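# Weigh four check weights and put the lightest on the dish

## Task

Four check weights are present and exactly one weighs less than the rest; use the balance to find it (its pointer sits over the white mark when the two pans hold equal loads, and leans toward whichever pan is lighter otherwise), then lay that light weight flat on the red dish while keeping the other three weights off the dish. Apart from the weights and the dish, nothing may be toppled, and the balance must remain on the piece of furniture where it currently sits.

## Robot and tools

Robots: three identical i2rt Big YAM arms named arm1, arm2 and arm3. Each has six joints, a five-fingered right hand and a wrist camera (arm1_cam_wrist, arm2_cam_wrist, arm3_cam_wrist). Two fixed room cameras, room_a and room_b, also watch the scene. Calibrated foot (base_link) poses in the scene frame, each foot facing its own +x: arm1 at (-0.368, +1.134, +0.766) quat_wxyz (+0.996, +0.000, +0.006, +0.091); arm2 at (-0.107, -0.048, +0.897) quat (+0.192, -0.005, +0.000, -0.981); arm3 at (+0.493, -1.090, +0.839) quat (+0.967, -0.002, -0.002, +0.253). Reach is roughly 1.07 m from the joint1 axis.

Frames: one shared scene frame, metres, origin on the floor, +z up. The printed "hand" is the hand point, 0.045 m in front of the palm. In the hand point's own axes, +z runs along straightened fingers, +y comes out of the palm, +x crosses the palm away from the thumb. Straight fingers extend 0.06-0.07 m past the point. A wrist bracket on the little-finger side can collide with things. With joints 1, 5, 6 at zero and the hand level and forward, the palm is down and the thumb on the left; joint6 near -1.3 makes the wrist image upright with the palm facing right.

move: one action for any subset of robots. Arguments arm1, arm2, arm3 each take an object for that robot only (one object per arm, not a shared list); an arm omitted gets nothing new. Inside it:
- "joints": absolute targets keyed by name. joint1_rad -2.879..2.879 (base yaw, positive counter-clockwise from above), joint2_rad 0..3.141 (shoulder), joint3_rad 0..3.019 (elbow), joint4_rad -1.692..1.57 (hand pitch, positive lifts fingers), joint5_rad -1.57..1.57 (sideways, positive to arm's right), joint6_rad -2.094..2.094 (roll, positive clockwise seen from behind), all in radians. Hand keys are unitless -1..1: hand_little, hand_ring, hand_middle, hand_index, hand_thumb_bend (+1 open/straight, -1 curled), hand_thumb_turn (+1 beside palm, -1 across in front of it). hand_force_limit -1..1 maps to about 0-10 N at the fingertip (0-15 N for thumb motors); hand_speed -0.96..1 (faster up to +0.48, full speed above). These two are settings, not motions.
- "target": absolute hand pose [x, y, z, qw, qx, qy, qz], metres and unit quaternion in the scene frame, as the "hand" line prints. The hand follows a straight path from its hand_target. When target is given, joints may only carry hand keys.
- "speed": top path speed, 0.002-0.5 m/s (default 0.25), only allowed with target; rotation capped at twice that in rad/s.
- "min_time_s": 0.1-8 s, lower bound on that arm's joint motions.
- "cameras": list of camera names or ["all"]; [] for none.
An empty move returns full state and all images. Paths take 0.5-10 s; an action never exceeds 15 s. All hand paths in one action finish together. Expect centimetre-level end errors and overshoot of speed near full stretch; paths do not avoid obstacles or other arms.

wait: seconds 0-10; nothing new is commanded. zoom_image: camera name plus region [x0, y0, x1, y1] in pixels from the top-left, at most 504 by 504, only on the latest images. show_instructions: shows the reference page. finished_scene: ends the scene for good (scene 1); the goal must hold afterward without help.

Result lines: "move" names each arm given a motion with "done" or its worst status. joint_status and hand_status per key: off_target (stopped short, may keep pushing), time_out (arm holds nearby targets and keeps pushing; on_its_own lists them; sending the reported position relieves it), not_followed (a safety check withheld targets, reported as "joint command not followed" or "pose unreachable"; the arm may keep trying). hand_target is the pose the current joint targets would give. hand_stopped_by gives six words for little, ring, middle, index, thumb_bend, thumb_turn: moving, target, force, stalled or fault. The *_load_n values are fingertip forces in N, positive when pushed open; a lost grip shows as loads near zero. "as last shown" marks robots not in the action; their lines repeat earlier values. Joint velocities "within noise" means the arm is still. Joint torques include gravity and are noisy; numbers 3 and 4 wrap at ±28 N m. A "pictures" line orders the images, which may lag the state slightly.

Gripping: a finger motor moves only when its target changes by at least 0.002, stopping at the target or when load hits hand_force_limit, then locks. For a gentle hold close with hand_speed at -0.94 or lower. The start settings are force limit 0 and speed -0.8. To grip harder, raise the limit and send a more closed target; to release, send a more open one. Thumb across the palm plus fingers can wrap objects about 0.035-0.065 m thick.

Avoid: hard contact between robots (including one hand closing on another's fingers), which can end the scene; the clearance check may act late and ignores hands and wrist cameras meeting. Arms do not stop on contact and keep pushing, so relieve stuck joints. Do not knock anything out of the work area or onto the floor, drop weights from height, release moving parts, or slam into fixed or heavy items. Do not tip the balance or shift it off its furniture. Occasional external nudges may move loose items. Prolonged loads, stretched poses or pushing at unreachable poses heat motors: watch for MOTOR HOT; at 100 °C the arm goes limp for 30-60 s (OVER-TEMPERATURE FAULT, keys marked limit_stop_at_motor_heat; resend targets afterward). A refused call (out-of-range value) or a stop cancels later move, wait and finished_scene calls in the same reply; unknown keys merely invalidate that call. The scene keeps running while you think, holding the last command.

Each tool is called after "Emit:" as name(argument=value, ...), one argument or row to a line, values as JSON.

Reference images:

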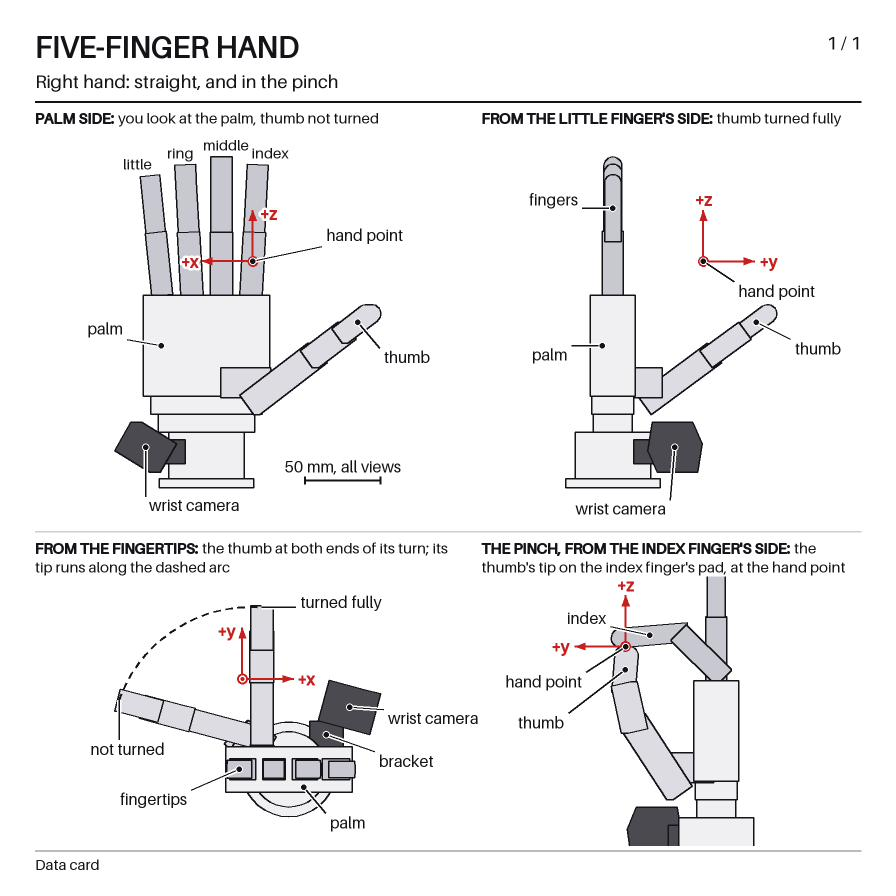

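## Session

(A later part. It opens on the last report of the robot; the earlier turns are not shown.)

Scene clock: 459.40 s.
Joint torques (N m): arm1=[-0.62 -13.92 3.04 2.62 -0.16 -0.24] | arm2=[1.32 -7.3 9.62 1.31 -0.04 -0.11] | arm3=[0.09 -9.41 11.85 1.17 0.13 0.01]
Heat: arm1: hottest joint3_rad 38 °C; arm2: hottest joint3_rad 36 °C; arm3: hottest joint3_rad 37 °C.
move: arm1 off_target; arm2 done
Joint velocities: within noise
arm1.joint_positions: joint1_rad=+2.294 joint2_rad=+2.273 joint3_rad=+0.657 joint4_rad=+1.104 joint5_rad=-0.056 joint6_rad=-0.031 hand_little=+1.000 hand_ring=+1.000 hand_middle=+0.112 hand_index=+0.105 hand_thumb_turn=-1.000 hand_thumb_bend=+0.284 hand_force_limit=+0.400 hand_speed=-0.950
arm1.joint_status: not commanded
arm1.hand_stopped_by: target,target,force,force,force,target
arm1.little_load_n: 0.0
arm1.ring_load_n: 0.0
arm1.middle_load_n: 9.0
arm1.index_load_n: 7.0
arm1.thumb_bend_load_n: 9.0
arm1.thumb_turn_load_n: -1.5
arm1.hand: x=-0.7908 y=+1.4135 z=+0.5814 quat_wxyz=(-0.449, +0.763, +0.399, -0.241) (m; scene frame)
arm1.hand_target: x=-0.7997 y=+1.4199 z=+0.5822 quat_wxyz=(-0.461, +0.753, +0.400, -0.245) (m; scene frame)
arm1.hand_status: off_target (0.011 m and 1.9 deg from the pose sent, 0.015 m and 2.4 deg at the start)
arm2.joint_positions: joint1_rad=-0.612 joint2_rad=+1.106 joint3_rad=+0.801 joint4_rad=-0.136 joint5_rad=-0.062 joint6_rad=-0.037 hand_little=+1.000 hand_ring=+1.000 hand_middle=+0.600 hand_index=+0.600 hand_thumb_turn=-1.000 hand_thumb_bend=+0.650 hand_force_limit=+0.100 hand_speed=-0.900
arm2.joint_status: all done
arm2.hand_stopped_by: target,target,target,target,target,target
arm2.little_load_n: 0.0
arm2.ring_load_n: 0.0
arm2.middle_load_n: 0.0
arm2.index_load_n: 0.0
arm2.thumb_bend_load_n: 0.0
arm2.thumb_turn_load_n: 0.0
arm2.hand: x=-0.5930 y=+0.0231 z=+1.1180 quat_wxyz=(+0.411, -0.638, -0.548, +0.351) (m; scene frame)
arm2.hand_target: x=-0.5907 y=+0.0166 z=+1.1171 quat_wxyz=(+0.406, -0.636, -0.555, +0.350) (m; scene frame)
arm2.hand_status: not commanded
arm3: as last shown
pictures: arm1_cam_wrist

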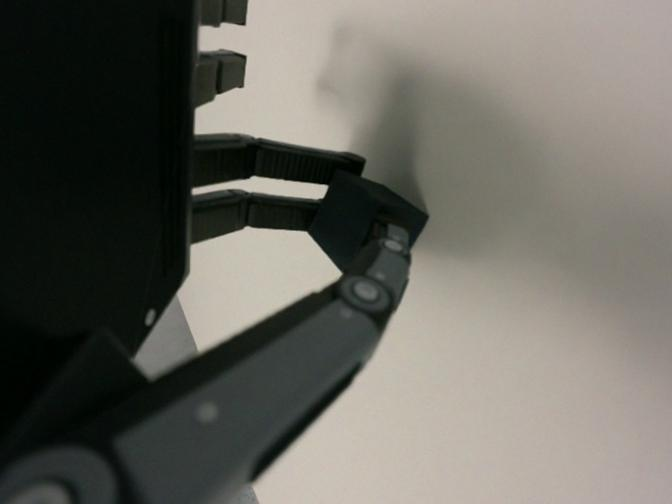

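Emit:
move(
  arm1={"target": [-0.80, 1.42, 0.576, 0.4613, -0.7529, -0.4003, 0.2453], "speed": 0.03},
)

Emit:
move(
  arm1={"joints": {"hand_index": 0.4, "hand_middle": 0.4, "hand_thumb_bend": 0.6, "hand_speed": -0.9}},
  cameras=["arm1_cam_wrist"],
)

Scene clock: 460.87 s.
Joint torques (N m): arm1=[-0.62 -13.16 3.22 2.33 -0.11 -0.23] | arm2=[0.97 -6.59 9.57 1.37 -0.02 -0.11] | arm3=[0.15 -9.47 11.86 1.17 0.13 0.01]
Heat: arm1: hottest joint3_rad 38 °C; arm2: hottest joint3_rad 37 °C; arm3: hottest joint3_rad 37 °C.
move: arm1 done
Joint velocities: within noise
arm1.joint_positions: joint1_rad=+2.294 joint2_rad=+2.285 joint3_rad=+0.662 joint4_rad=+1.124 joint5_rad=-0.058 joint6_rad=-0.031 hand_little=+1.000 hand_ring=+1.000 hand_middle=+0.112 hand_index=+0.105 hand_thumb_turn=-1.000 hand_thumb_bend=+0.284 hand_force_limit=+0.400 hand_speed=-0.950
arm1.joint_status: not commanded
arm1.hand_stopped_by: target,target,force,force,force,target
arm1.little_load_n: 0.0
arm1.ring_load_n: 0.0
arm1.middle_load_n: 9.0
arm1.index_load_n: 7.0
arm1.thumb_bend_load_n: 8.0
arm1.thumb_turn_load_n: -1.5
arm1.hand: x=-0.7931 y=+1.4150 z=+0.5808 quat_wxyz=(-0.454, +0.759, +0.397, -0.244) (m; scene frame)
arm1.hand_target: x=-0.7998 y=+1.4199 z=+0.5762 quat_wxyz=(-0.461, +0.753, +0.400, -0.245) (m; scene frame)
arm1.hand_status: done (0.010 m and 1.2 deg from the pose sent, 0.012 m and 1.9 deg at the start)
arm2, arm3: as last shown
arm3.ring_load_n: -0.5
pictures: none

Scene clock: 463.57 s.
Joint torques (N m): arm1=[-0.67 -13.86 2.32 2.37 -0.08 -0.23] | arm2=[1.03 -6.83 9.58 1.39 -0.04 -0.11] | arm3=[0.15 -9.41 11.86 1.18 0.13 0.01]
Heat: arm1: hottest joint3_rad 38 °C; arm2: hottest joint3_rad 37 °C; arm3: hottest joint3_rad 37 °C.
move: arm1 done
Joint velocities: within noise
arm1.joint_positions: joint1_rad=+2.294 joint2_rad=+2.291 joint3_rad=+0.675 joint4_rad=+1.124 joint5_rad=-0.059 joint6_rad=-0.031 hand_little=+1.000 hand_ring=+1.000 hand_middle=+0.400 hand_index=+0.400 hand_thumb_turn=-1.000 hand_thumb_bend=+0.600 hand_force_limit=+0.400 hand_speed=-0.900
arm1.joint_status: all done
arm1.hand_stopped_by: target,target,target,target,target,target
arm1.little_load_n: 0.0
arm1.ring_load_n: -0.5
arm1.middle_load_n: -0.5
arm1.index_load_n: 0.0
arm1.thumb_bend_load_n: 0.0
arm1.thumb_turn_load_n: 0.0
arm1.hand: x=-0.7971 y=+1.4179 z=+0.5802 quat_wxyz=(-0.456, +0.758, +0.397, -0.245) (m; scene frame)
arm1.hand_target: x=-0.7996 y=+1.4199 z=+0.5762 quat_wxyz=(-0.461, +0.753, +0.400, -0.245) (m; scene frame)
arm1.hand_status: not commanded
arm2, arm3: as last shown
arm2.index_load_n: -0.5
arm3.ring_load_n: 0.0
arm3.middle_load_n: -0.5
pictures: arm1_cam_wrist

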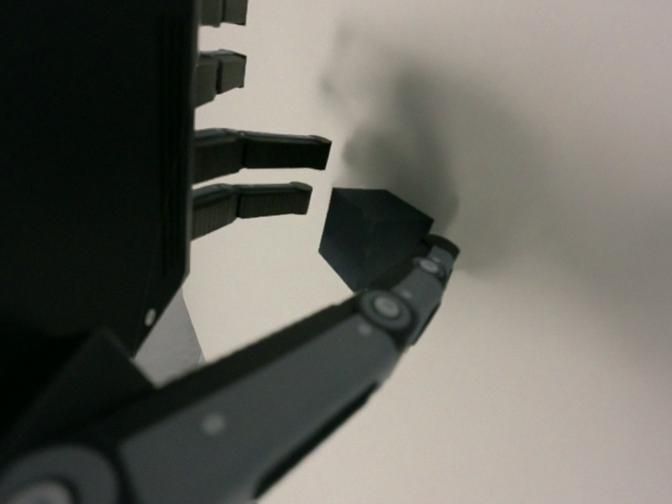

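Emit:
move(
  arm1={"target": [-0.80, 1.42, 0.68, 0.4613, -0.7529, -0.4003, 0.2453], "speed": 0.08},
)

Emit:
move(
  arm1={"target": [-0.45, 1.56, 0.88, 0.5205, -0.8494, -0.0743, 0.0455], "speed": 0.2},
  cameras=["arm1_cam_wrist"],
)

Scene clock: 466.73 s.
Joint torques (N m): arm1=[-0.38 -14.27 3 1.32 -0.01 -0.22] | arm2=[1.08 -6.77 9.58 1.29 -0.03 -0.11] | arm3=[0.09 -9.47 11.86 1.17 0.13 0.01]
Heat: arm1: hottest joint3_rad 38 °C; arm2: hottest joint3_rad 37 °C; arm3: hottest joint3_rad 37 °C.
move: arm1 done
Joint velocities: within noise
arm1.joint_positions: joint1_rad=+2.294 joint2_rad=+1.944 joint3_rad=+0.605 joint4_rad=+0.874 joint5_rad=-0.059 joint6_rad=-0.031 hand_little=+1.000 hand_ring=+1.000 hand_middle=+0.400 hand_index=+0.400 hand_thumb_turn=-1.000 hand_thumb_bend=+0.600 hand_force_limit=+0.400 hand_speed=-0.900
arm1.joint_status: not commanded
arm1.hand_stopped_by: target,target,target,target,target,target
arm1.little_load_n: 0.0
arm1.ring_load_n: 0.0
arm1.middle_load_n: 0.0
arm1.index_load_n: 0.0
arm1.thumb_bend_load_n: 0.0
arm1.thumb_turn_load_n: 0.0
arm1.hand: x=-0.8040 y=+1.4245 z=+0.6838 quat_wxyz=(-0.467, +0.751, +0.394, -0.250) (m; scene frame)
arm1.hand_target: x=-0.7999 y=+1.4201 z=+0.6799 quat_wxyz=(-0.461, +0.753, +0.400, -0.245) (m; scene frame)
arm1.hand_status: done (0.007 m and 1.1 deg from the pose sent, 0.100 m and 0.9 deg at the start)
arm2, arm3: as last shown
arm2.index_load_n: 0.0
arm3.middle_load_n: 0.0
pictures: none

Scene clock: 469.67 s.
Joint torques (N m): arm1=[-1.73 -5.89 11.47 1.26 -0.15 -0.25] | arm2=[1.2 -6.77 9.57 1.33 -0.03 -0.12] | arm3=[0.15 -9.52 11.85 1.17 0.14 0.01]
Heat: arm1: hottest joint3_rad 38 °C; arm2: hottest joint3_rad 38 °C; arm3: hottest joint3_rad 37 °C.
move: arm1 off_target
Joint velocities: within noise
arm1.joint_positions: joint1_rad=+1.502 joint2_rad=+1.072 joint3_rad=+0.460 joint4_rad=+0.109 joint5_rad=-0.055 joint6_rad=-0.032 hand_little=+1.000 hand_ring=+1.000 hand_middle=+0.400 hand_index=+0.400 hand_thumb_turn=-1.000 hand_thumb_bend=+0.600 hand_force_limit=+0.400 hand_speed=-0.900
arm1.joint_status: not commanded
arm1.hand_stopped_by: target,target,target,target,target,target
arm1.little_load_n: 0.0
arm1.ring_load_n: 0.0
arm1.middle_load_n: 0.0
arm1.index_load_n: 0.0
arm1.thumb_bend_load_n: 0.0
arm1.thumb_turn_load_n: 0.0
arm1.hand: x=-0.4530 y=+1.5440 z=+0.8609 quat_wxyz=(-0.507, +0.857, +0.073, -0.050) (m; scene frame)
arm1.hand_target: x=-0.4498 y=+1.5591 z=+0.8802 quat_wxyz=(-0.521, +0.849, +0.074, -0.045) (m; scene frame)
arm1.hand_status: off_target (0.025 m and 1.8 deg from the pose sent, 0.427 m and 45.7 deg at the start)
arm2: as last shown
arm3.joint_positions: joint1_rad=+0.604 joint2_rad=+1.481 joint3_rad=+0.841 joint4_rad=+0.043 joint5_rad=+0.335 joint6_rad=+0.199 hand_little=+1.000 hand_ring=+1.000 hand_middle=+0.400 hand_index=+0.400 hand_thumb_turn=-1.000 hand_thumb_bend=+0.600 hand_force_limit=+0.200 hand_speed=-0.900
arm3.joint_status: not commanded
arm3.hand_stopped_by: target,target,target,target,target,target
arm3.little_load_n: 0.0
arm3.ring_load_n: 0.0
arm3.middle_load_n: 0.0
arm3.index_load_n: 0.0
arm3.thumb_bend_load_n: 0.0
arm3.thumb_turn_load_n: -0.5
arm3.hand: x=+0.7591 y=-0.6009 z=+0.9281 quat_wxyz=(-0.438, +0.800, -0.353, +0.208) (m; scene frame)
arm3.hand_target: x=+0.7678 y=-0.5861 z=+0.9536 quat_wxyz=(-0.458, +0.788, -0.356, +0.207) (m; scene frame)
arm3.hand_status: not commanded
pictures: arm1_cam_wrist

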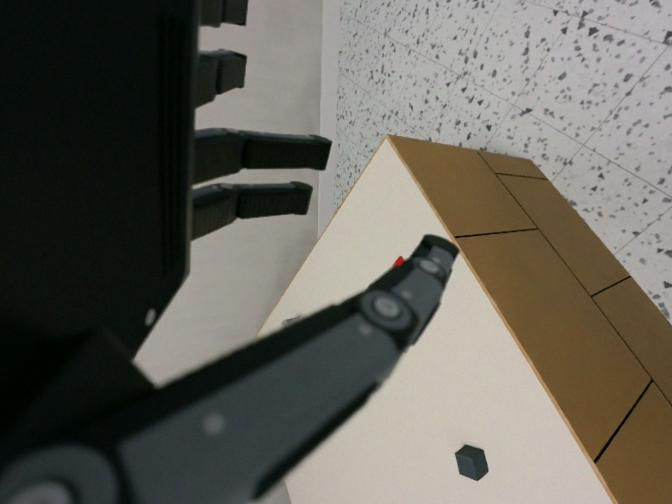

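Emit:
move(
  arm1={"joints": {"joint1_rad": -0.9, "joint2_rad": 1.25, "joint3_rad": 1.3, "joint4_rad": -0.6, "joint5_rad": 0.3, "joint6_rad": 0.25, "hand_index": 0.5, "hand_middle": 0.5, "hand_thumb_bend": 0.5}, "min_time_s": 4},
  cameras=["arm1_cam_wrist", "room_a"],
)

Scene clock: 475.97 s.
Joint torques (N m): arm1=[-1.2 -9.29 13.55 1.18 0.16 -0.01] | arm2=[1.08 -6.77 9.58 1.35 -0.04 -0.11] | arm3=[0.15 -9.41 11.86 1.17 0.13 0.01]
Heat: arm1: hottest joint3_rad 40 °C; arm2: hottest joint3_rad 39 °C; arm3: hottest joint3_rad 38 °C.
move: arm1 done
Joint velocities: within noise
arm1.joint_positions: joint1_rad=-0.897 joint2_rad=+1.233 joint3_rad=+1.249 joint4_rad=-0.589 joint5_rad=+0.300 joint6_rad=+0.235 hand_little=+1.000 hand_ring=+1.000 hand_middle=+0.500 hand_index=+0.500 hand_thumb_turn=-1.000 hand_thumb_bend=+0.500 hand_force_limit=+0.400 hand_speed=-0.900
arm1.joint_status: all done
arm1.hand_stopped_by: target,target,target,target,target,target
arm1.little_load_n: 0.0
arm1.ring_load_n: 0.0
arm1.middle_load_n: 0.0
arm1.index_load_n: 0.0
arm1.thumb_bend_load_n: 0.0
arm1.thumb_turn_load_n: 0.0
arm1.hand: x=+0.0357 y=+0.7658 z=+1.0875 quat_wxyz=(-0.128, +0.200, -0.849, +0.472) (m; scene frame)
arm1.hand_target: x=+0.0435 y=+0.7581 z=+1.1062 quat_wxyz=(-0.136, +0.190, -0.846, +0.479) (m; scene frame)
arm1.hand_status: not commanded
arm2, arm3: as last shown
arm2.index_load_n: -0.5
arm3.thumb_turn_load_n: 0.0
pictures: arm1_cam_wrist, room_a

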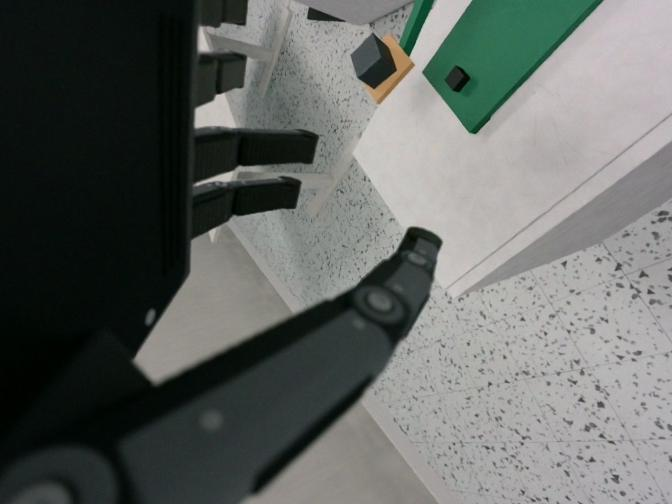

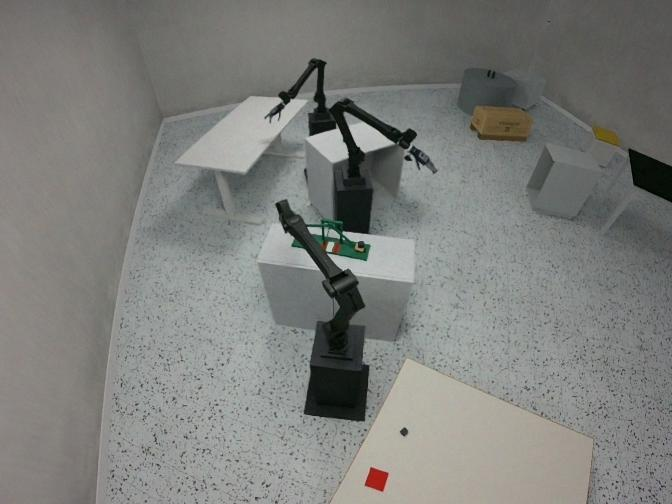

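Emit:
move(
  arm1={"target": [0.085, 0.61, 1.00, -0.0566, 0.0980, 0.8604, -0.4968], "speed": 0.15},
  cameras=["arm1_cam_wrist"],
)

Emit:
zoom_image(
  camera="arm1_cam_wrist",
  region=[300, 60, 540, 260],
)

Scene clock: 479.63 s.
Joint torques (N m): arm1=[-0.5 -17.14 12.82 0.68 0.62 0] | arm2=[0.85 -6.71 9.65 1.31 -0.03 -0.13] | arm3=[0.09 -9.41 11.86 1.18 0.14 0.01]
Heat: arm1: hottest joint3_rad 41 °C; arm2: hottest joint3_rad 39 °C; arm3: hottest joint3_rad 38 °C.
move: arm1 off_target
Joint velocities: within noise
arm1.joint_positions: joint1_rad=-0.893 joint2_rad=+1.749 joint3_rad=+1.611 joint4_rad=-0.773 joint5_rad=+0.867 joint6_rad=+0.761 hand_little=+1.000 hand_ring=+1.000 hand_middle=+0.500 hand_index=+0.500 hand_thumb_turn=-1.000 hand_thumb_bend=+0.500 hand_force_limit=+0.400 hand_speed=-0.900
arm1.joint_status: not commanded
arm1.hand_stopped_by: target,target,target,target,target,target
arm1.little_load_n: 0.0
arm1.ring_load_n: 0.0
arm1.middle_load_n: 0.0
arm1.index_load_n: 0.0
arm1.thumb_bend_load_n: 0.5
arm1.thumb_turn_load_n: 0.0
arm1.hand: x=+0.0712 y=+0.6165 z=+0.9903 quat_wxyz=(+0.066, -0.090, -0.863, +0.492) (m; scene frame)
arm1.hand_target: x=+0.0845 y=+0.6106 z=+1.0000 quat_wxyz=(+0.056, -0.098, -0.860, +0.497) (m; scene frame)
arm1.hand_status: off_target (0.018 m and 1.6 deg from the pose sent, 0.185 m and 40.5 deg at the start)
arm2, arm3: as last shown
arm2.index_load_n: 0.0
arm3.little_load_n: -0.5
pictures: arm1_cam_wrist

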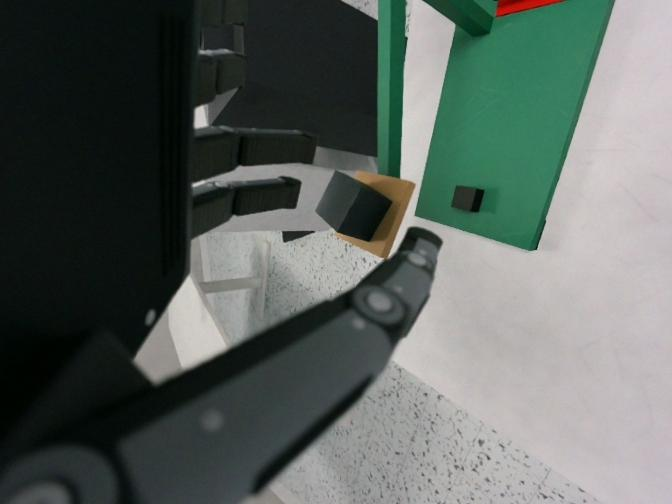

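Scaled by 2.100.

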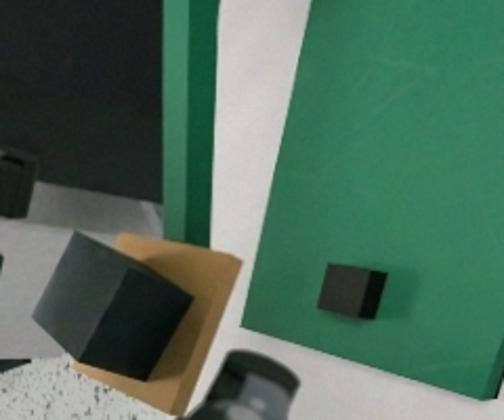

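Emit:
zoom_image(
  camera="arm1_cam_wrist",
  region=[305, 150, 425, 270],
)

Scaled by 4.200.

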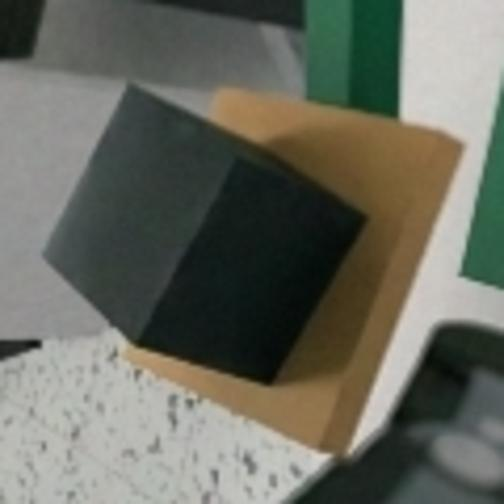

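Emit:
move(
  arm1={"target": [0.094, 0.553, 0.988, 0.0500, 0.1388, 0.8510, -0.5039], "speed": 0.08},
  cameras=["arm1_cam_wrist"],
)

Emit:
zoom_image(
  camera="arm1_cam_wrist",
  region=[300, 100, 540, 300],
)

Scene clock: 484.17 s.
Joint torques (N m): arm1=[-1.61 -17.49 8.83 1.96 0.27 -0.11] | arm2=[1.03 -6.77 9.61 1.36 -0.01 -0.11] | arm3=[0.15 -9.41 11.85 1.17 0.13 0]
Heat: arm1: hottest joint3_rad 42 °C; arm2: hottest joint3_rad 39 °C; arm3: hottest joint3_rad 38 °C.
move: arm1 off_target
Joint velocities: within noise
arm1.joint_positions: joint1_rad=-0.972 joint2_rad=+1.769 joint3_rad=+1.611 joint4_rad=-0.518 joint5_rad=+0.700 joint6_rad=+0.761 hand_little=+1.000 hand_ring=+1.000 hand_middle=+0.500 hand_index=+0.500 hand_thumb_turn=-1.000 hand_thumb_bend=+0.500 hand_force_limit=+0.400 hand_speed=-0.900
arm1.joint_status: not commanded
arm1.hand_stopped_by: target,target,target,target,target,target
arm1.little_load_n: 0.0
arm1.ring_load_n: 0.0
arm1.middle_load_n: 0.0
arm1.index_load_n: 0.0
arm1.thumb_bend_load_n: 0.0
arm1.thumb_turn_load_n: 0.0
arm1.hand: x=+0.0951 y=+0.5601 z=+1.0068 quat_wxyz=(-0.056, -0.137, -0.848, +0.508) (m; scene frame)
arm1.hand_target: x=+0.0936 y=+0.5534 z=+0.9882 quat_wxyz=(-0.050, -0.139, -0.851, +0.504) (m; scene frame)
arm1.hand_status: off_target (0.020 m and 0.9 deg from the pose sent, 0.068 m and 14.6 deg at the start)
arm2, arm3: as last shown
arm3.little_load_n: 0.0
arm3.index_load_n: -0.5
pictures: arm1_cam_wrist

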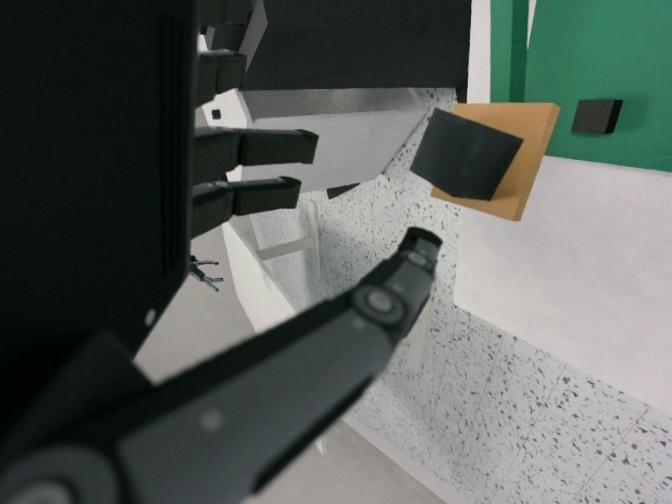

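Scaled by 2.100.

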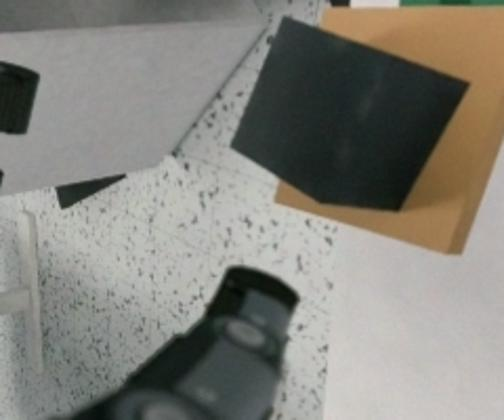

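Emit:
zoom_image(
  camera="arm1_cam_wrist",
  region=[400, 90, 530, 220],
)

Scaled by 3.877.

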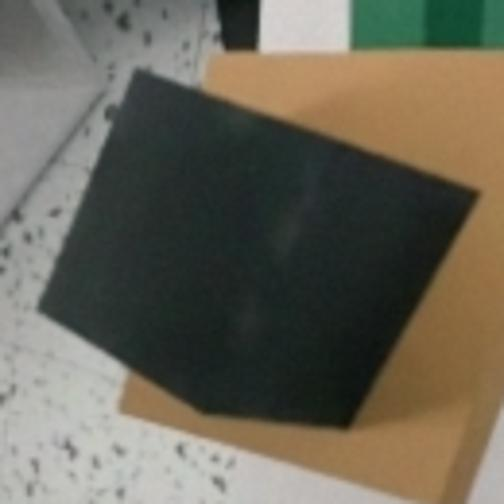

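Emit:
move(
  arm1={"target": [0.076, 0.559, 0.955, 0.0500, 0.1388, 0.8510, -0.5039], "speed": 0.06},
  cameras=["arm1_cam_wrist"],
)

Emit:
zoom_image(
  camera="arm1_cam_wrist",
  region=[300, 100, 540, 300],
)

Scene clock: 486.97 s.
Joint torques (N m): arm1=[-1.96 -18.96 8.42 1.98 0.24 -0.21] | arm2=[0.97 -6.77 9.57 1.35 -0.02 -0.12] | arm3=[0.15 -9.47 11.85 1.17 0.13 0.01]
Heat: arm1: hottest joint3_rad 42 °C; arm2: hottest joint3_rad 39 °C; arm3: hottest joint3_rad 39 °C.
move: arm1 done
Joint velocities: within noise
arm1.joint_positions: joint1_rad=-0.985 joint2_rad=+1.769 joint3_rad=+1.493 joint4_rad=-0.412 joint5_rad=+0.690 joint6_rad=+0.761 hand_little=+1.000 hand_ring=+1.000 hand_middle=+0.500 hand_index=+0.500 hand_thumb_turn=-1.000 hand_thumb_bend=+0.500 hand_force_limit=+0.400 hand_speed=-0.900
arm1.joint_status: not commanded
arm1.hand_stopped_by: target,target,target,target,target,target
arm1.little_load_n: 0.0
arm1.ring_load_n: -0.5
arm1.middle_load_n: 0.0
arm1.index_load_n: 0.0
arm1.thumb_bend_load_n: 0.0
arm1.thumb_turn_load_n: 0.0
arm1.hand: x=+0.0807 y=+0.5635 z=+0.9605 quat_wxyz=(-0.052, -0.138, -0.851, +0.503) (m; scene frame)
arm1.hand_target: x=+0.0760 y=+0.5591 z=+0.9552 quat_wxyz=(-0.050, -0.139, -0.851, +0.504) (m; scene frame)
arm1.hand_status: done (0.009 m and 0.3 deg from the pose sent, 0.055 m and 0.9 deg at the start)
arm2.joint_positions: joint1_rad=-0.612 joint2_rad=+1.106 joint3_rad=+0.801 joint4_rad=-0.136 joint5_rad=-0.062 joint6_rad=-0.037 hand_little=+1.000 hand_ring=+1.000 hand_middle=+0.600 hand_index=+0.600 hand_thumb_turn=-1.000 hand_thumb_bend=+0.650 hand_force_limit=+0.100 hand_speed=-0.900
arm2.joint_status: not commanded
arm2.hand_stopped_by: target,target,target,target,target,target
arm2.little_load_n: 0.0
arm2.ring_load_n: 0.0
arm2.middle_load_n: 0.0
arm2.index_load_n: 0.0
arm2.thumb_bend_load_n: 0.0
arm2.thumb_turn_load_n: 0.0
arm2.hand: x=-0.5930 y=+0.0231 z=+1.1180 quat_wxyz=(+0.411, -0.638, -0.548, +0.351) (m; scene frame)
arm2.hand_target: x=-0.5907 y=+0.0166 z=+1.1171 quat_wxyz=(+0.406, -0.636, -0.555, +0.350) (m; scene frame)
arm2.hand_status: not commanded
arm3: as last shown
arm3.middle_load_n: -0.5
arm3.index_load_n: 0.0
pictures: arm1_cam_wrist

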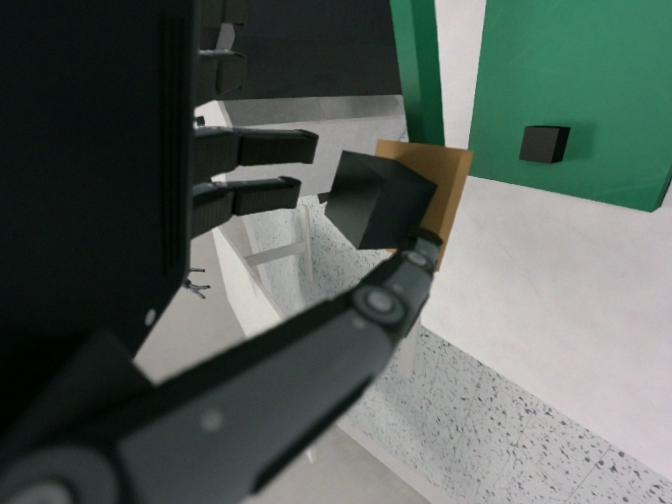

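Scaled by 2.100.

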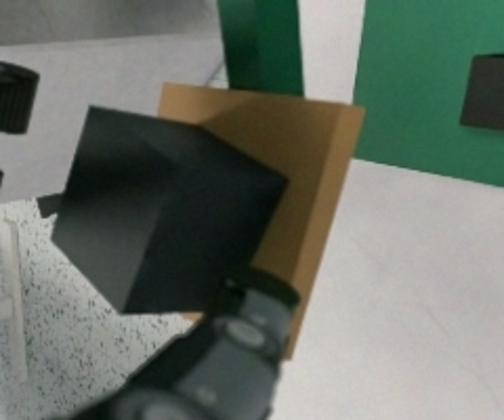

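Emit:
move(
  arm1={"target": [0.0725, 0.5548, 0.945, 0.0500, 0.1388, 0.8510, -0.5039], "speed": 0.04},
  cameras=["arm1_cam_wrist"],
)

Emit:
zoom_image(
  camera="arm1_cam_wrist",
  region=[300, 100, 540, 300],
)

Scene clock: 488.73 s.
Joint torques (N m): arm1=[-1.96 -18.14 8.34 2 0.24 -0.26] | arm2=[1.14 -6.89 9.59 1.39 -0.03 -0.11] | arm3=[0.21 -9.41 11.86 1.17 0.13 0.01]
Heat: arm1: hottest joint3_rad 42 °C; arm2: hottest joint3_rad 39 °C; arm3: hottest joint3_rad 39 °C.
move: arm1 off_target
Joint velocities: within noise
arm1.joint_positions: joint1_rad=-0.994 joint2_rad=+1.769 joint3_rad=+1.478 joint4_rad=-0.383 joint5_rad=+0.683 joint6_rad=+0.759 hand_little=+1.000 hand_ring=+1.000 hand_middle=+0.500 hand_index=+0.500 hand_thumb_turn=-1.000 hand_thumb_bend=+0.500 hand_force_limit=+0.400 hand_speed=-0.900
arm1.joint_status: not commanded
arm1.hand_stopped_by: target,target,target,target,target,target
arm1.little_load_n: 0.0
arm1.ring_load_n: -0.5
arm1.middle_load_n: 0.0
arm1.index_load_n: 0.0
arm1.thumb_bend_load_n: 0.0
arm1.thumb_turn_load_n: 0.0
arm1.hand: x=+0.0773 y=+0.5594 z=+0.9573 quat_wxyz=(-0.057, -0.142, -0.849, +0.506) (m; scene frame)
arm1.hand_target: x=+0.0724 y=+0.5551 z=+0.9451 quat_wxyz=(-0.050, -0.139, -0.851, +0.504) (m; scene frame)
arm1.hand_status: off_target (0.014 m and 0.9 deg from the pose sent, 0.019 m and 0.3 deg at the start)
arm2, arm3: as last shown
arm2.little_load_n: 0.5
arm3.middle_load_n: 0.0
arm3.thumb_turn_load_n: 0.5
pictures: arm1_cam_wrist

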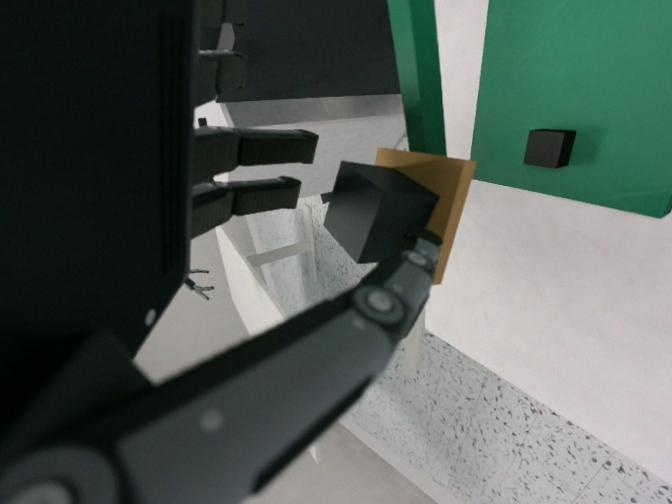

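Scaled by 2.100.

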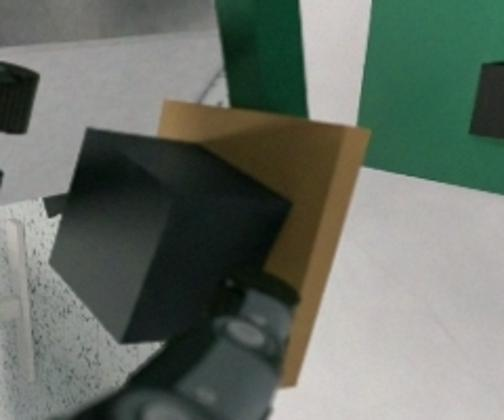

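Emit:
move(
  arm1={"target": [0.0712, 0.5565, 0.9385, 0.0500, 0.1388, 0.8510, -0.5039], "speed": 0.04},
  cameras=["arm1_cam_wrist"],
)

Emit:
zoom_image(
  camera="arm1_cam_wrist",
  region=[300, 100, 540, 300],
)

Scene clock: 490.17 s.
Joint torques (N m): arm1=[-1.9 -18.08 8.29 1.96 0.25 -0.25] | arm2=[1.14 -7 9.65 1.33 -0.01 -0.11] | arm3=[0.15 -9.47 11.86 1.18 0.13 0.01]
Heat: arm1: hottest joint3_rad 42 °C; arm2: hottest joint3_rad 39 °C; arm3: hottest joint3_rad 39 °C.
move: arm1 off_target
Joint velocities: within noise
arm1.joint_positions: joint1_rad=-0.994 joint2_rad=+1.769 joint3_rad=+1.460 joint4_rad=-0.365 joint5_rad=+0.683 joint6_rad=+0.759 hand_little=+1.000 hand_ring=+1.000 hand_middle=+0.500 hand_index=+0.500 hand_thumb_turn=-1.000 hand_thumb_bend=+0.500 hand_force_limit=+0.400 hand_speed=-0.900
arm1.joint_status: not commanded
arm1.hand_stopped_by: target,target,target,target,target,target
arm1.little_load_n: 0.0
arm1.ring_load_n: -0.5
arm1.middle_load_n: 0.0
arm1.index_load_n: 0.0
arm1.thumb_bend_load_n: 0.0
arm1.thumb_turn_load_n: 0.0
arm1.hand: x=+0.0758 y=+0.5609 z=+0.9508 quat_wxyz=(-0.057, -0.142, -0.849, +0.506) (m; scene frame)
arm1.hand_target: x=+0.0710 y=+0.5568 z=+0.9385 quat_wxyz=(-0.050, -0.139, -0.851, +0.504) (m; scene frame)
arm1.hand_status: off_target (0.014 m and 0.9 deg from the pose sent, 0.020 m and 0.9 deg at the start)
arm2, arm3: as last shown
arm2.little_load_n: 0.0
arm2.middle_load_n: -0.5
arm3.little_load_n: -0.5
arm3.index_load_n: -0.5
arm3.thumb_turn_load_n: 0.0
pictures: arm1_cam_wrist

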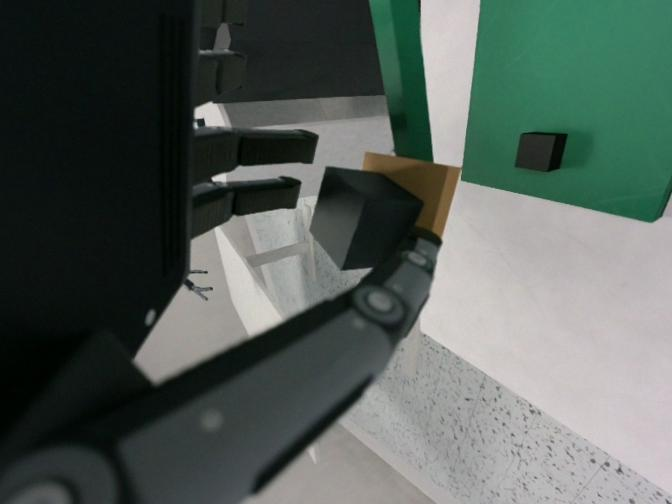

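Scaled by 2.100.

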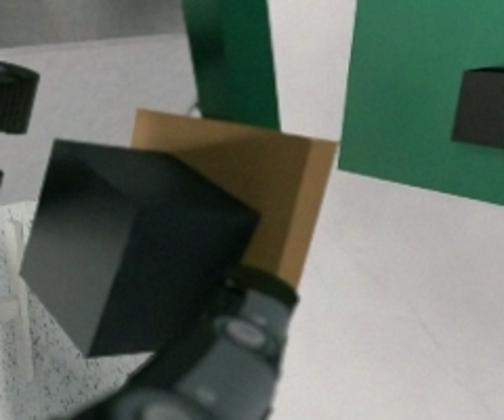

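Emit:
move(
  arm1={"joints": {"hand_index": -0.1, "hand_middle": -0.1, "hand_thumb_bend": 0.1, "hand_force_limit": 0.3, "hand_speed": -0.94}},
  cameras=["arm1_cam_wrist"],
)

Emit:
zoom_image(
  camera="arm1_cam_wrist",
  region=[300, 100, 540, 300],
)

Scene clock: 493.60 s.
Joint torques (N m): arm1=[-1.85 -18.08 8.31 1.88 0.25 -0.25] | arm2=[1.08 -6.89 9.51 1.36 -0.04 -0.13] | arm3=[0.21 -9.47 11.86 1.18 0.13 0.01]
Heat: arm1: hottest joint3_rad 42 °C; arm2: hottest joint3_rad 40 °C; arm3: hottest joint3_rad 39 °C.
move: arm1 off_target
Joint velocities: within noise
arm1.joint_positions: joint1_rad=-0.995 joint2_rad=+1.769 joint3_rad=+1.460 joint4_rad=-0.363 joint5_rad=+0.683 joint6_rad=+0.759 hand_little=+1.000 hand_ring=+1.000 hand_middle=+0.107 hand_index=+0.101 hand_thumb_turn=-1.000 hand_thumb_bend=+0.290 hand_force_limit=+0.300 hand_speed=-0.940
arm1.joint_status: hand_middle off_target (ended at +0.107, target -0.100); hand_index off_target (ended at +0.101, target -0.100); hand_thumb_bend off_target (ended at +0.290, target +0.100); the others done
arm1.hand_stopped_by: target,target,force,force,force,target
arm1.little_load_n: 0.0
arm1.ring_load_n: 0.0
arm1.middle_load_n: 8.0
arm1.index_load_n: 9.5
arm1.thumb_bend_load_n: 10.0
arm1.thumb_turn_load_n: -3.0
arm1.hand: x=+0.0755 y=+0.5600 z=+0.9513 quat_wxyz=(-0.057, -0.143, -0.848, +0.506) (m; scene frame)
arm1.hand_target: x=+0.0710 y=+0.5568 z=+0.9385 quat_wxyz=(-0.050, -0.139, -0.851, +0.504) (m; scene frame)
arm1.hand_status: not commanded
arm2, arm3: as last shown
arm2.middle_load_n: 0.0
arm3.little_load_n: 0.0
arm3.ring_load_n: -0.5
arm3.index_load_n: 0.0
pictures: arm1_cam_wrist

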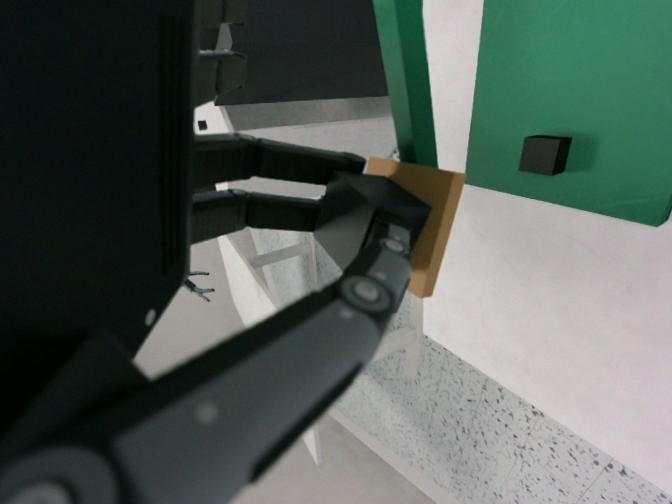

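Scaled by 2.100.

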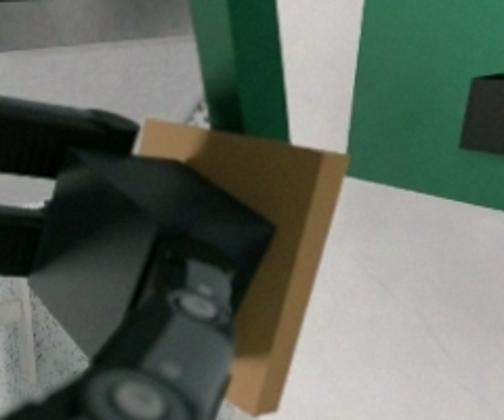

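Emit:
move(
  arm1={"target": [0.0775, 0.5575, 1.01, 0.0500, 0.1388, 0.8510, -0.5039], "speed": 0.05},
  cameras=["arm1_cam_wrist"],
)

Scene clock: 495.90 s.
Joint torques (N m): arm1=[-1.08 -20.07 13.46 1.03 0.5 -0.2] | arm2=[1.08 -6.77 9.59 1.32 -0.04 -0.14] | arm3=[0.09 -9.41 11.85 1.17 0.14 0.01]
Heat: arm1: hottest joint3_rad 42 °C; arm2: hottest joint3_rad 40 °C; arm3: hottest joint3_rad 39 °C.
move: arm1 off_target
Joint velocities: within noise
arm1.joint_positions: joint1_rad=-0.995 joint2_rad=+1.751 joint3_rad=+1.532 joint4_rad=-0.522 joint5_rad=+0.683 joint6_rad=+0.759 hand_little=+1.000 hand_ring=+1.000 hand_middle=+0.107 hand_index=+0.101 hand_thumb_turn=-1.000 hand_thumb_bend=+0.291 hand_force_limit=+0.300 hand_speed=-0.940
arm1.joint_status: not commanded
arm1.hand_stopped_by: target,target,force,force,force,target
arm1.little_load_n: -0.5
arm1.ring_load_n: 0.0
arm1.middle_load_n: 7.5
arm1.index_load_n: 8.5
arm1.thumb_bend_load_n: 10.5
arm1.thumb_turn_load_n: -3.0
arm1.hand: x=+0.0684 y=+0.5679 z=+0.9737 quat_wxyz=(-0.033, -0.132, -0.862, +0.488) (m; scene frame)
arm1.hand_target: x=+0.0763 y=+0.5589 z=+1.0100 quat_wxyz=(-0.050, -0.139, -0.851, +0.504) (m; scene frame)
arm1.hand_status: off_target (0.039 m and 3.0 deg from the pose sent, 0.059 m and 1.1 deg at the start)
arm2: as last shown
arm2.middle_load_n: -0.5
arm2.index_load_n: -0.5
arm3.joint_positions: joint1_rad=+0.604 joint2_rad=+1.481 joint3_rad=+0.841 joint4_rad=+0.043 joint5_rad=+0.335 joint6_rad=+0.199 hand_little=+1.000 hand_ring=+1.000 hand_middle=+0.400 hand_index=+0.400 hand_thumb_turn=-1.000 hand_thumb_bend=+0.600 hand_force_limit=+0.200 hand_speed=-0.900
arm3.joint_status: not commanded
arm3.hand_stopped_by: target,target,target,target,target,target
arm3.little_load_n: 0.0
arm3.ring_load_n: 0.0
arm3.middle_load_n: 0.0
arm3.index_load_n: 0.0
arm3.thumb_bend_load_n: 0.0
arm3.thumb_turn_load_n: 0.0
arm3.hand: x=+0.7591 y=-0.6009 z=+0.9281 quat_wxyz=(-0.438, +0.800, -0.353, +0.208) (m; scene frame)
arm3.hand_target: x=+0.7678 y=-0.5861 z=+0.9536 quat_wxyz=(-0.458, +0.788, -0.356, +0.207) (m; scene frame)
arm3.hand_status: not commanded
pictures: arm1_cam_wrist

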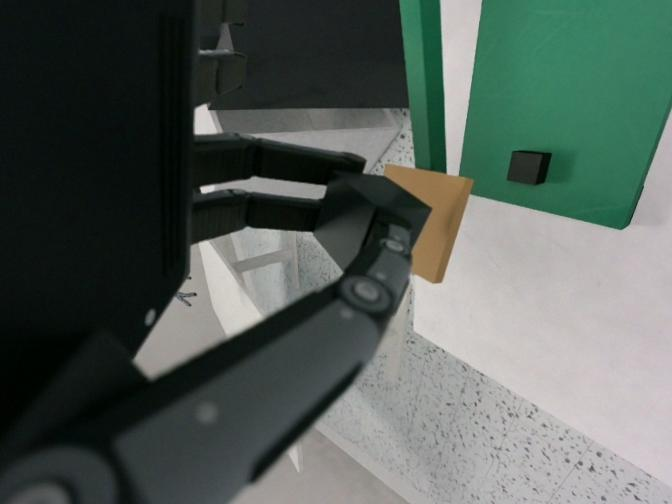

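Emit:
move(
  arm1={"joints": {"joint2_rad": 1.3, "joint3_rad": 1.4, "joint4_rad": -0.62, "joint5_rad": 0.3, "joint6_rad": 0.2}, "min_time_s": 2.5},
)

Emit:
move(
  arm1={"joints": {"joint1_rad": 1.9, "joint2_rad": 1.15, "joint3_rad": 0.75, "joint4_rad": -0.1, "joint5_rad": 0.0, "joint6_rad": 0.0}, "min_time_s": 5},
  cameras=["arm1_cam_wrist", "room_a"],
)

Scene clock: 499.57 s.
Joint torques (N m): arm1=[-0.97 -12.75 9.37 1.37 0.03 -0.25] | arm2=[1.03 -6.95 9.57 1.36 -0.03 -0.13] | arm3=[0.03 -9.47 11.85 1.18 0.14 0.01]
Heat: arm1: hottest joint3_rad 43 °C; arm2: hottest joint3_rad 40 °C; arm3: hottest joint3_rad 39 °C.
move: arm1 done
Joint velocities: within noise
arm1.joint_positions: joint1_rad=-0.995 joint2_rad=+1.307 joint3_rad=+1.404 joint4_rad=-0.613 joint5_rad=+0.303 joint6_rad=+0.213 hand_little=+1.000 hand_ring=+1.000 hand_middle=+0.107 hand_index=+0.101 hand_thumb_turn=-1.000 hand_thumb_bend=+0.291 hand_force_limit=+0.300 hand_speed=-0.940
arm1.joint_status: all done
arm1.hand_stopped_by: target,target,force,force,force,target
arm1.little_load_n: -0.5
arm1.ring_load_n: 0.0
arm1.middle_load_n: 7.5
arm1.index_load_n: 9.0
arm1.thumb_bend_load_n: 10.0
arm1.thumb_turn_load_n: -3.0
arm1.hand: x=+0.0219 y=+0.7011 z=+1.1331 quat_wxyz=(-0.111, +0.160, -0.843, +0.501) (m; scene frame)
arm1.hand_target: x=+0.0191 y=+0.7038 z=+1.1327 quat_wxyz=(-0.108, +0.166, -0.843, +0.499) (m; scene frame)
arm1.hand_status: not commanded
arm2, arm3: as last shown
arm2.middle_load_n: 0.0
arm2.index_load_n: 0.0
pictures: none

Scene clock: 505.00 s.
Joint torques (N m): arm1=[-0.32 -9.52 8.7 2.48 -0.06 -0.24] | arm2=[1.32 -6.83 9.55 1.26 -0.02 -0.12] | arm3=[0.09 -9.41 11.86 1.17 0.12 0.01]
Heat: arm1: hottest joint3_rad 43 °C; arm2: hottest joint3_rad 40 °C; arm3: hottest joint3_rad 40 °C.
move: arm1 done
Joint velocities: within noise
arm1.joint_positions: joint1_rad=+1.895 joint2_rad=+1.162 joint3_rad=+0.754 joint4_rad=-0.123 joint5_rad=+0.001 joint6_rad=+0.012 hand_little=+1.000 hand_ring=+1.000 hand_middle=+0.107 hand_index=+0.101 hand_thumb_turn=-1.000 hand_thumb_bend=+0.291 hand_force_limit=+0.300 hand_speed=-0.940
arm1.joint_status: all done
arm1.hand_stopped_by: target,target,force,force,force,target
arm1.little_load_n: 0.0
arm1.ring_load_n: 0.0
arm1.middle_load_n: 7.5
arm1.index_load_n: 9.0
arm1.thumb_bend_load_n: 10.0
arm1.thumb_turn_load_n: -3.0
arm1.hand: x=-0.6285 y=+1.5436 z=+0.9346 quat_wxyz=(-0.481, +0.841, +0.209, -0.132) (m; scene frame)
arm1.hand_target: x=-0.6310 y=+1.5446 z=+0.9427 quat_wxyz=(-0.494, +0.832, +0.214, -0.134) (m; scene frame)
arm1.hand_status: not commanded
arm2, arm3: as last shown
arm3.thumb_turn_load_n: 0.5
pictures: arm1_cam_wrist, room_a

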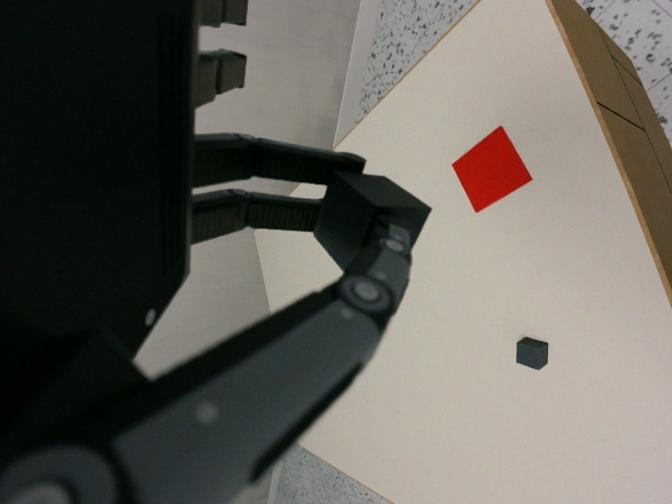

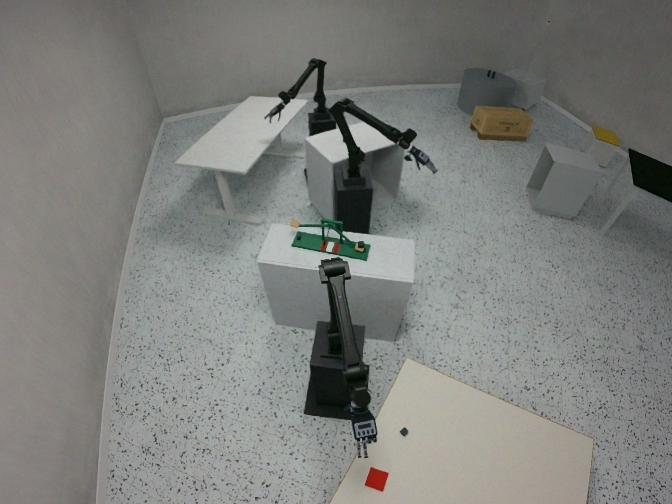

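Emit:
move(
  arm1={"target": [-0.668, 1.608, 0.75, 0.4903, -0.8323, -0.2230, 0.1314], "speed": 0.12},
  cameras=["arm1_cam_wrist"],
)

Scene clock: 508.87 s.
Joint torques (N m): arm1=[-0.5 -13.16 8.08 2.5 -0.15 -0.26] | arm2=[1.03 -6.59 9.58 1.37 -0.05 -0.11] | arm3=[0.09 -9.52 11.85 1.18 0.13 0.01]
Heat: arm1: hottest joint3_rad 42 °C; arm2: hottest joint3_rad 40 °C; arm3: hottest joint3_rad 40 °C.
move: arm1 off_target
Joint velocities: within noise
arm1.joint_positions: joint1_rad=+1.895 joint2_rad=+1.741 joint3_rad=+0.695 joint4_rad=+0.488 joint5_rad=-0.004 joint6_rad=-0.005 hand_little=+1.000 hand_ring=+1.000 hand_middle=+0.107 hand_index=+0.101 hand_thumb_turn=-1.000 hand_thumb_bend=+0.291 hand_force_limit=+0.300 hand_speed=-0.940
arm1.joint_status: not commanded
arm1.hand_stopped_by: target,target,force,force,force,target
arm1.little_load_n: 0.0
arm1.ring_load_n: 0.0
arm1.middle_load_n: 7.5
arm1.index_load_n: 8.5
arm1.thumb_bend_load_n: 10.0
arm1.thumb_turn_load_n: -3.0
arm1.hand: x=-0.6574 y=+1.5911 z=+0.7375 quat_wxyz=(-0.470, +0.846, +0.219, -0.127) (m; scene frame)
arm1.hand_target: x=-0.6675 y=+1.6073 z=+0.7506 quat_wxyz=(-0.490, +0.832, +0.223, -0.131) (m; scene frame)
arm1.hand_status: off_target (0.024 m and 2.9 deg from the pose sent, 0.199 m and 2.2 deg at the start)
arm2, arm3: as last shown
arm3.thumb_turn_load_n: 0.0
pictures: arm1_cam_wrist

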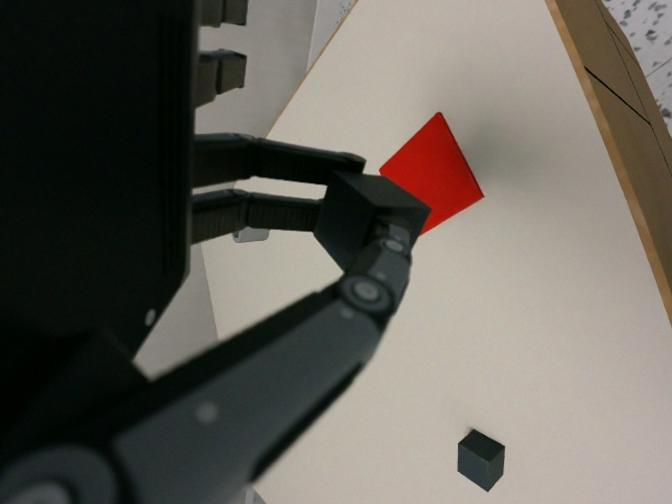

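Emit:
move(
  arm1={"target": [-0.720, 1.672, 0.655, 0.4903, -0.8323, -0.2230, 0.1314], "speed": 0.08},
  cameras=["arm1_cam_wrist"],
)

Scene clock: 511.83 s.
Joint torques (N m): arm1=[0.32 -16.85 7.34 2.5 0.07 -0.14] | arm2=[1.14 -6.77 9.51 1.35 -0.02 -0.1] | arm3=[0.09 -9.35 11.85 1.17 0.13 0.01]
Heat: arm1: hottest joint3_rad 42 °C; arm2: hottest joint3_rad 40 °C; arm3: hottest joint3_rad 40 °C.
move: arm1 off_target
Joint velocities: within noise
arm1.joint_positions: joint1_rad=+1.913 joint2_rad=+2.106 joint3_rad=+0.944 joint4_rad=+0.610 joint5_rad=+0.013 joint6_rad=-0.005 hand_little=+1.000 hand_ring=+1.000 hand_middle=+0.107 hand_index=+0.101 hand_thumb_turn=-1.000 hand_thumb_bend=+0.291 hand_force_limit=+0.300 hand_speed=-0.940
arm1.joint_status: not commanded
arm1.hand_stopped_by: target,target,force,force,force,target
arm1.little_load_n: 0.0
arm1.ring_load_n: 0.0
arm1.middle_load_n: 7.5
arm1.index_load_n: 8.5
arm1.thumb_bend_load_n: 10.0
arm1.thumb_turn_load_n: -3.0
arm1.hand: x=-0.7054 y=+1.6586 z=+0.6486 quat_wxyz=(-0.473, +0.843, +0.222, -0.125) (m; scene frame)
arm1.hand_target: x=-0.7196 y=+1.6711 z=+0.6556 quat_wxyz=(-0.490, +0.832, +0.223, -0.131) (m; scene frame)
arm1.hand_status: off_target (0.021 m and 2.4 deg from the pose sent, 0.131 m and 2.9 deg at the start)
arm2.joint_positions: joint1_rad=-0.612 joint2_rad=+1.106 joint3_rad=+0.801 joint4_rad=-0.136 joint5_rad=-0.062 joint6_rad=-0.037 hand_little=+1.000 hand_ring=+1.000 hand_middle=+0.600 hand_index=+0.600 hand_thumb_turn=-1.000 hand_thumb_bend=+0.650 hand_force_limit=+0.100 hand_speed=-0.900
arm2.joint_status: not commanded
arm2.hand_stopped_by: target,target,target,target,target,target
arm2.little_load_n: 0.0
arm2.ring_load_n: 0.0
arm2.middle_load_n: 0.0
arm2.index_load_n: 0.0
arm2.thumb_bend_load_n: 0.0
arm2.thumb_turn_load_n: 0.0
arm2.hand: x=-0.5930 y=+0.0231 z=+1.1180 quat_wxyz=(+0.411, -0.638, -0.548, +0.351) (m; scene frame)
arm2.hand_target: x=-0.5907 y=+0.0166 z=+1.1171 quat_wxyz=(+0.406, -0.636, -0.555, +0.350) (m; scene frame)
arm2.hand_status: not commanded
arm3: as last shown
pictures: arm1_cam_wrist

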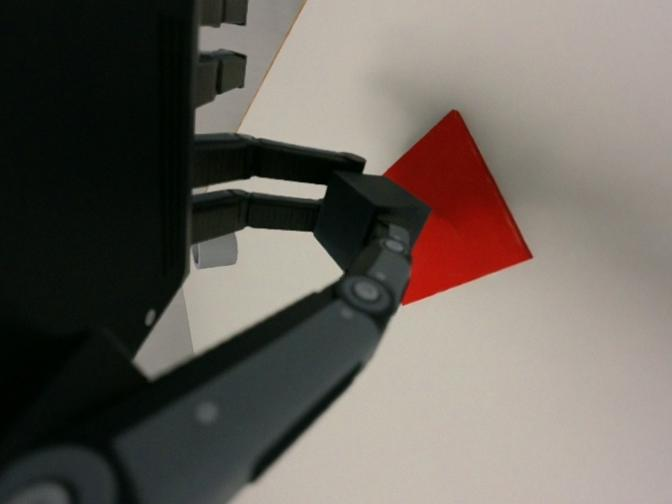

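Emit:
move(
  arm1={"target": [-0.734, 1.677, 0.625, 0.4903, -0.8323, -0.2230, 0.1314], "speed": 0.06},
  cameras=["arm1_cam_wrist"],
)

Scene clock: 514.00 s.
Joint torques (N m): arm1=[0.26 -17.67 6.98 2.47 0.08 -0.07] | arm2=[1.03 -6.59 9.59 1.32 -0.02 -0.12] | arm3=[0.15 -9.41 11.85 1.2 0.14 0.01]
Heat: arm1: hottest joint3_rad 42 °C; arm2: hottest joint3_rad 40 °C; arm3: hottest joint3_rad 40 °C.
move: arm1 off_target
Joint velocities: within noise
arm1.joint_positions: joint1_rad=+1.932 joint2_rad=+2.197 joint3_rad=+0.998 joint4_rad=+0.649 joint5_rad=+0.028 joint6_rad=-0.005 hand_little=+1.000 hand_ring=+1.000 hand_middle=+0.107 hand_index=+0.101 hand_thumb_turn=-1.000 hand_thumb_bend=+0.291 hand_force_limit=+0.300 hand_speed=-0.940
arm1.joint_status: not commanded
arm1.hand_stopped_by: target,target,force,force,force,target
arm1.little_load_n: 0.0
arm1.ring_load_n: 0.0
arm1.middle_load_n: 7.5
arm1.index_load_n: 9.0
arm1.thumb_bend_load_n: 10.5
arm1.thumb_turn_load_n: -2.5
arm1.hand: x=-0.7195 y=+1.6651 z=+0.6194 quat_wxyz=(-0.475, +0.841, +0.226, -0.123) (m; scene frame)
arm1.hand_target: x=-0.7336 y=+1.6763 z=+0.6255 quat_wxyz=(-0.490, +0.832, +0.223, -0.132) (m; scene frame)
arm1.hand_status: off_target (0.020 m and 2.3 deg from the pose sent, 0.041 m and 2.4 deg at the start)
arm2, arm3: as last shown
arm2.ring_load_n: -0.5
pictures: arm1_cam_wrist

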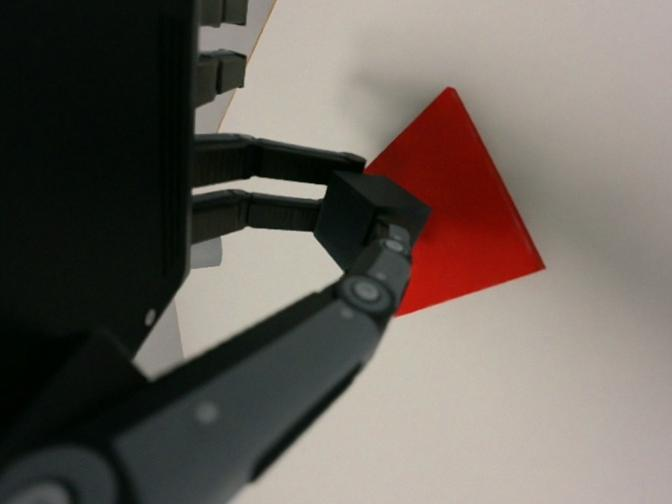

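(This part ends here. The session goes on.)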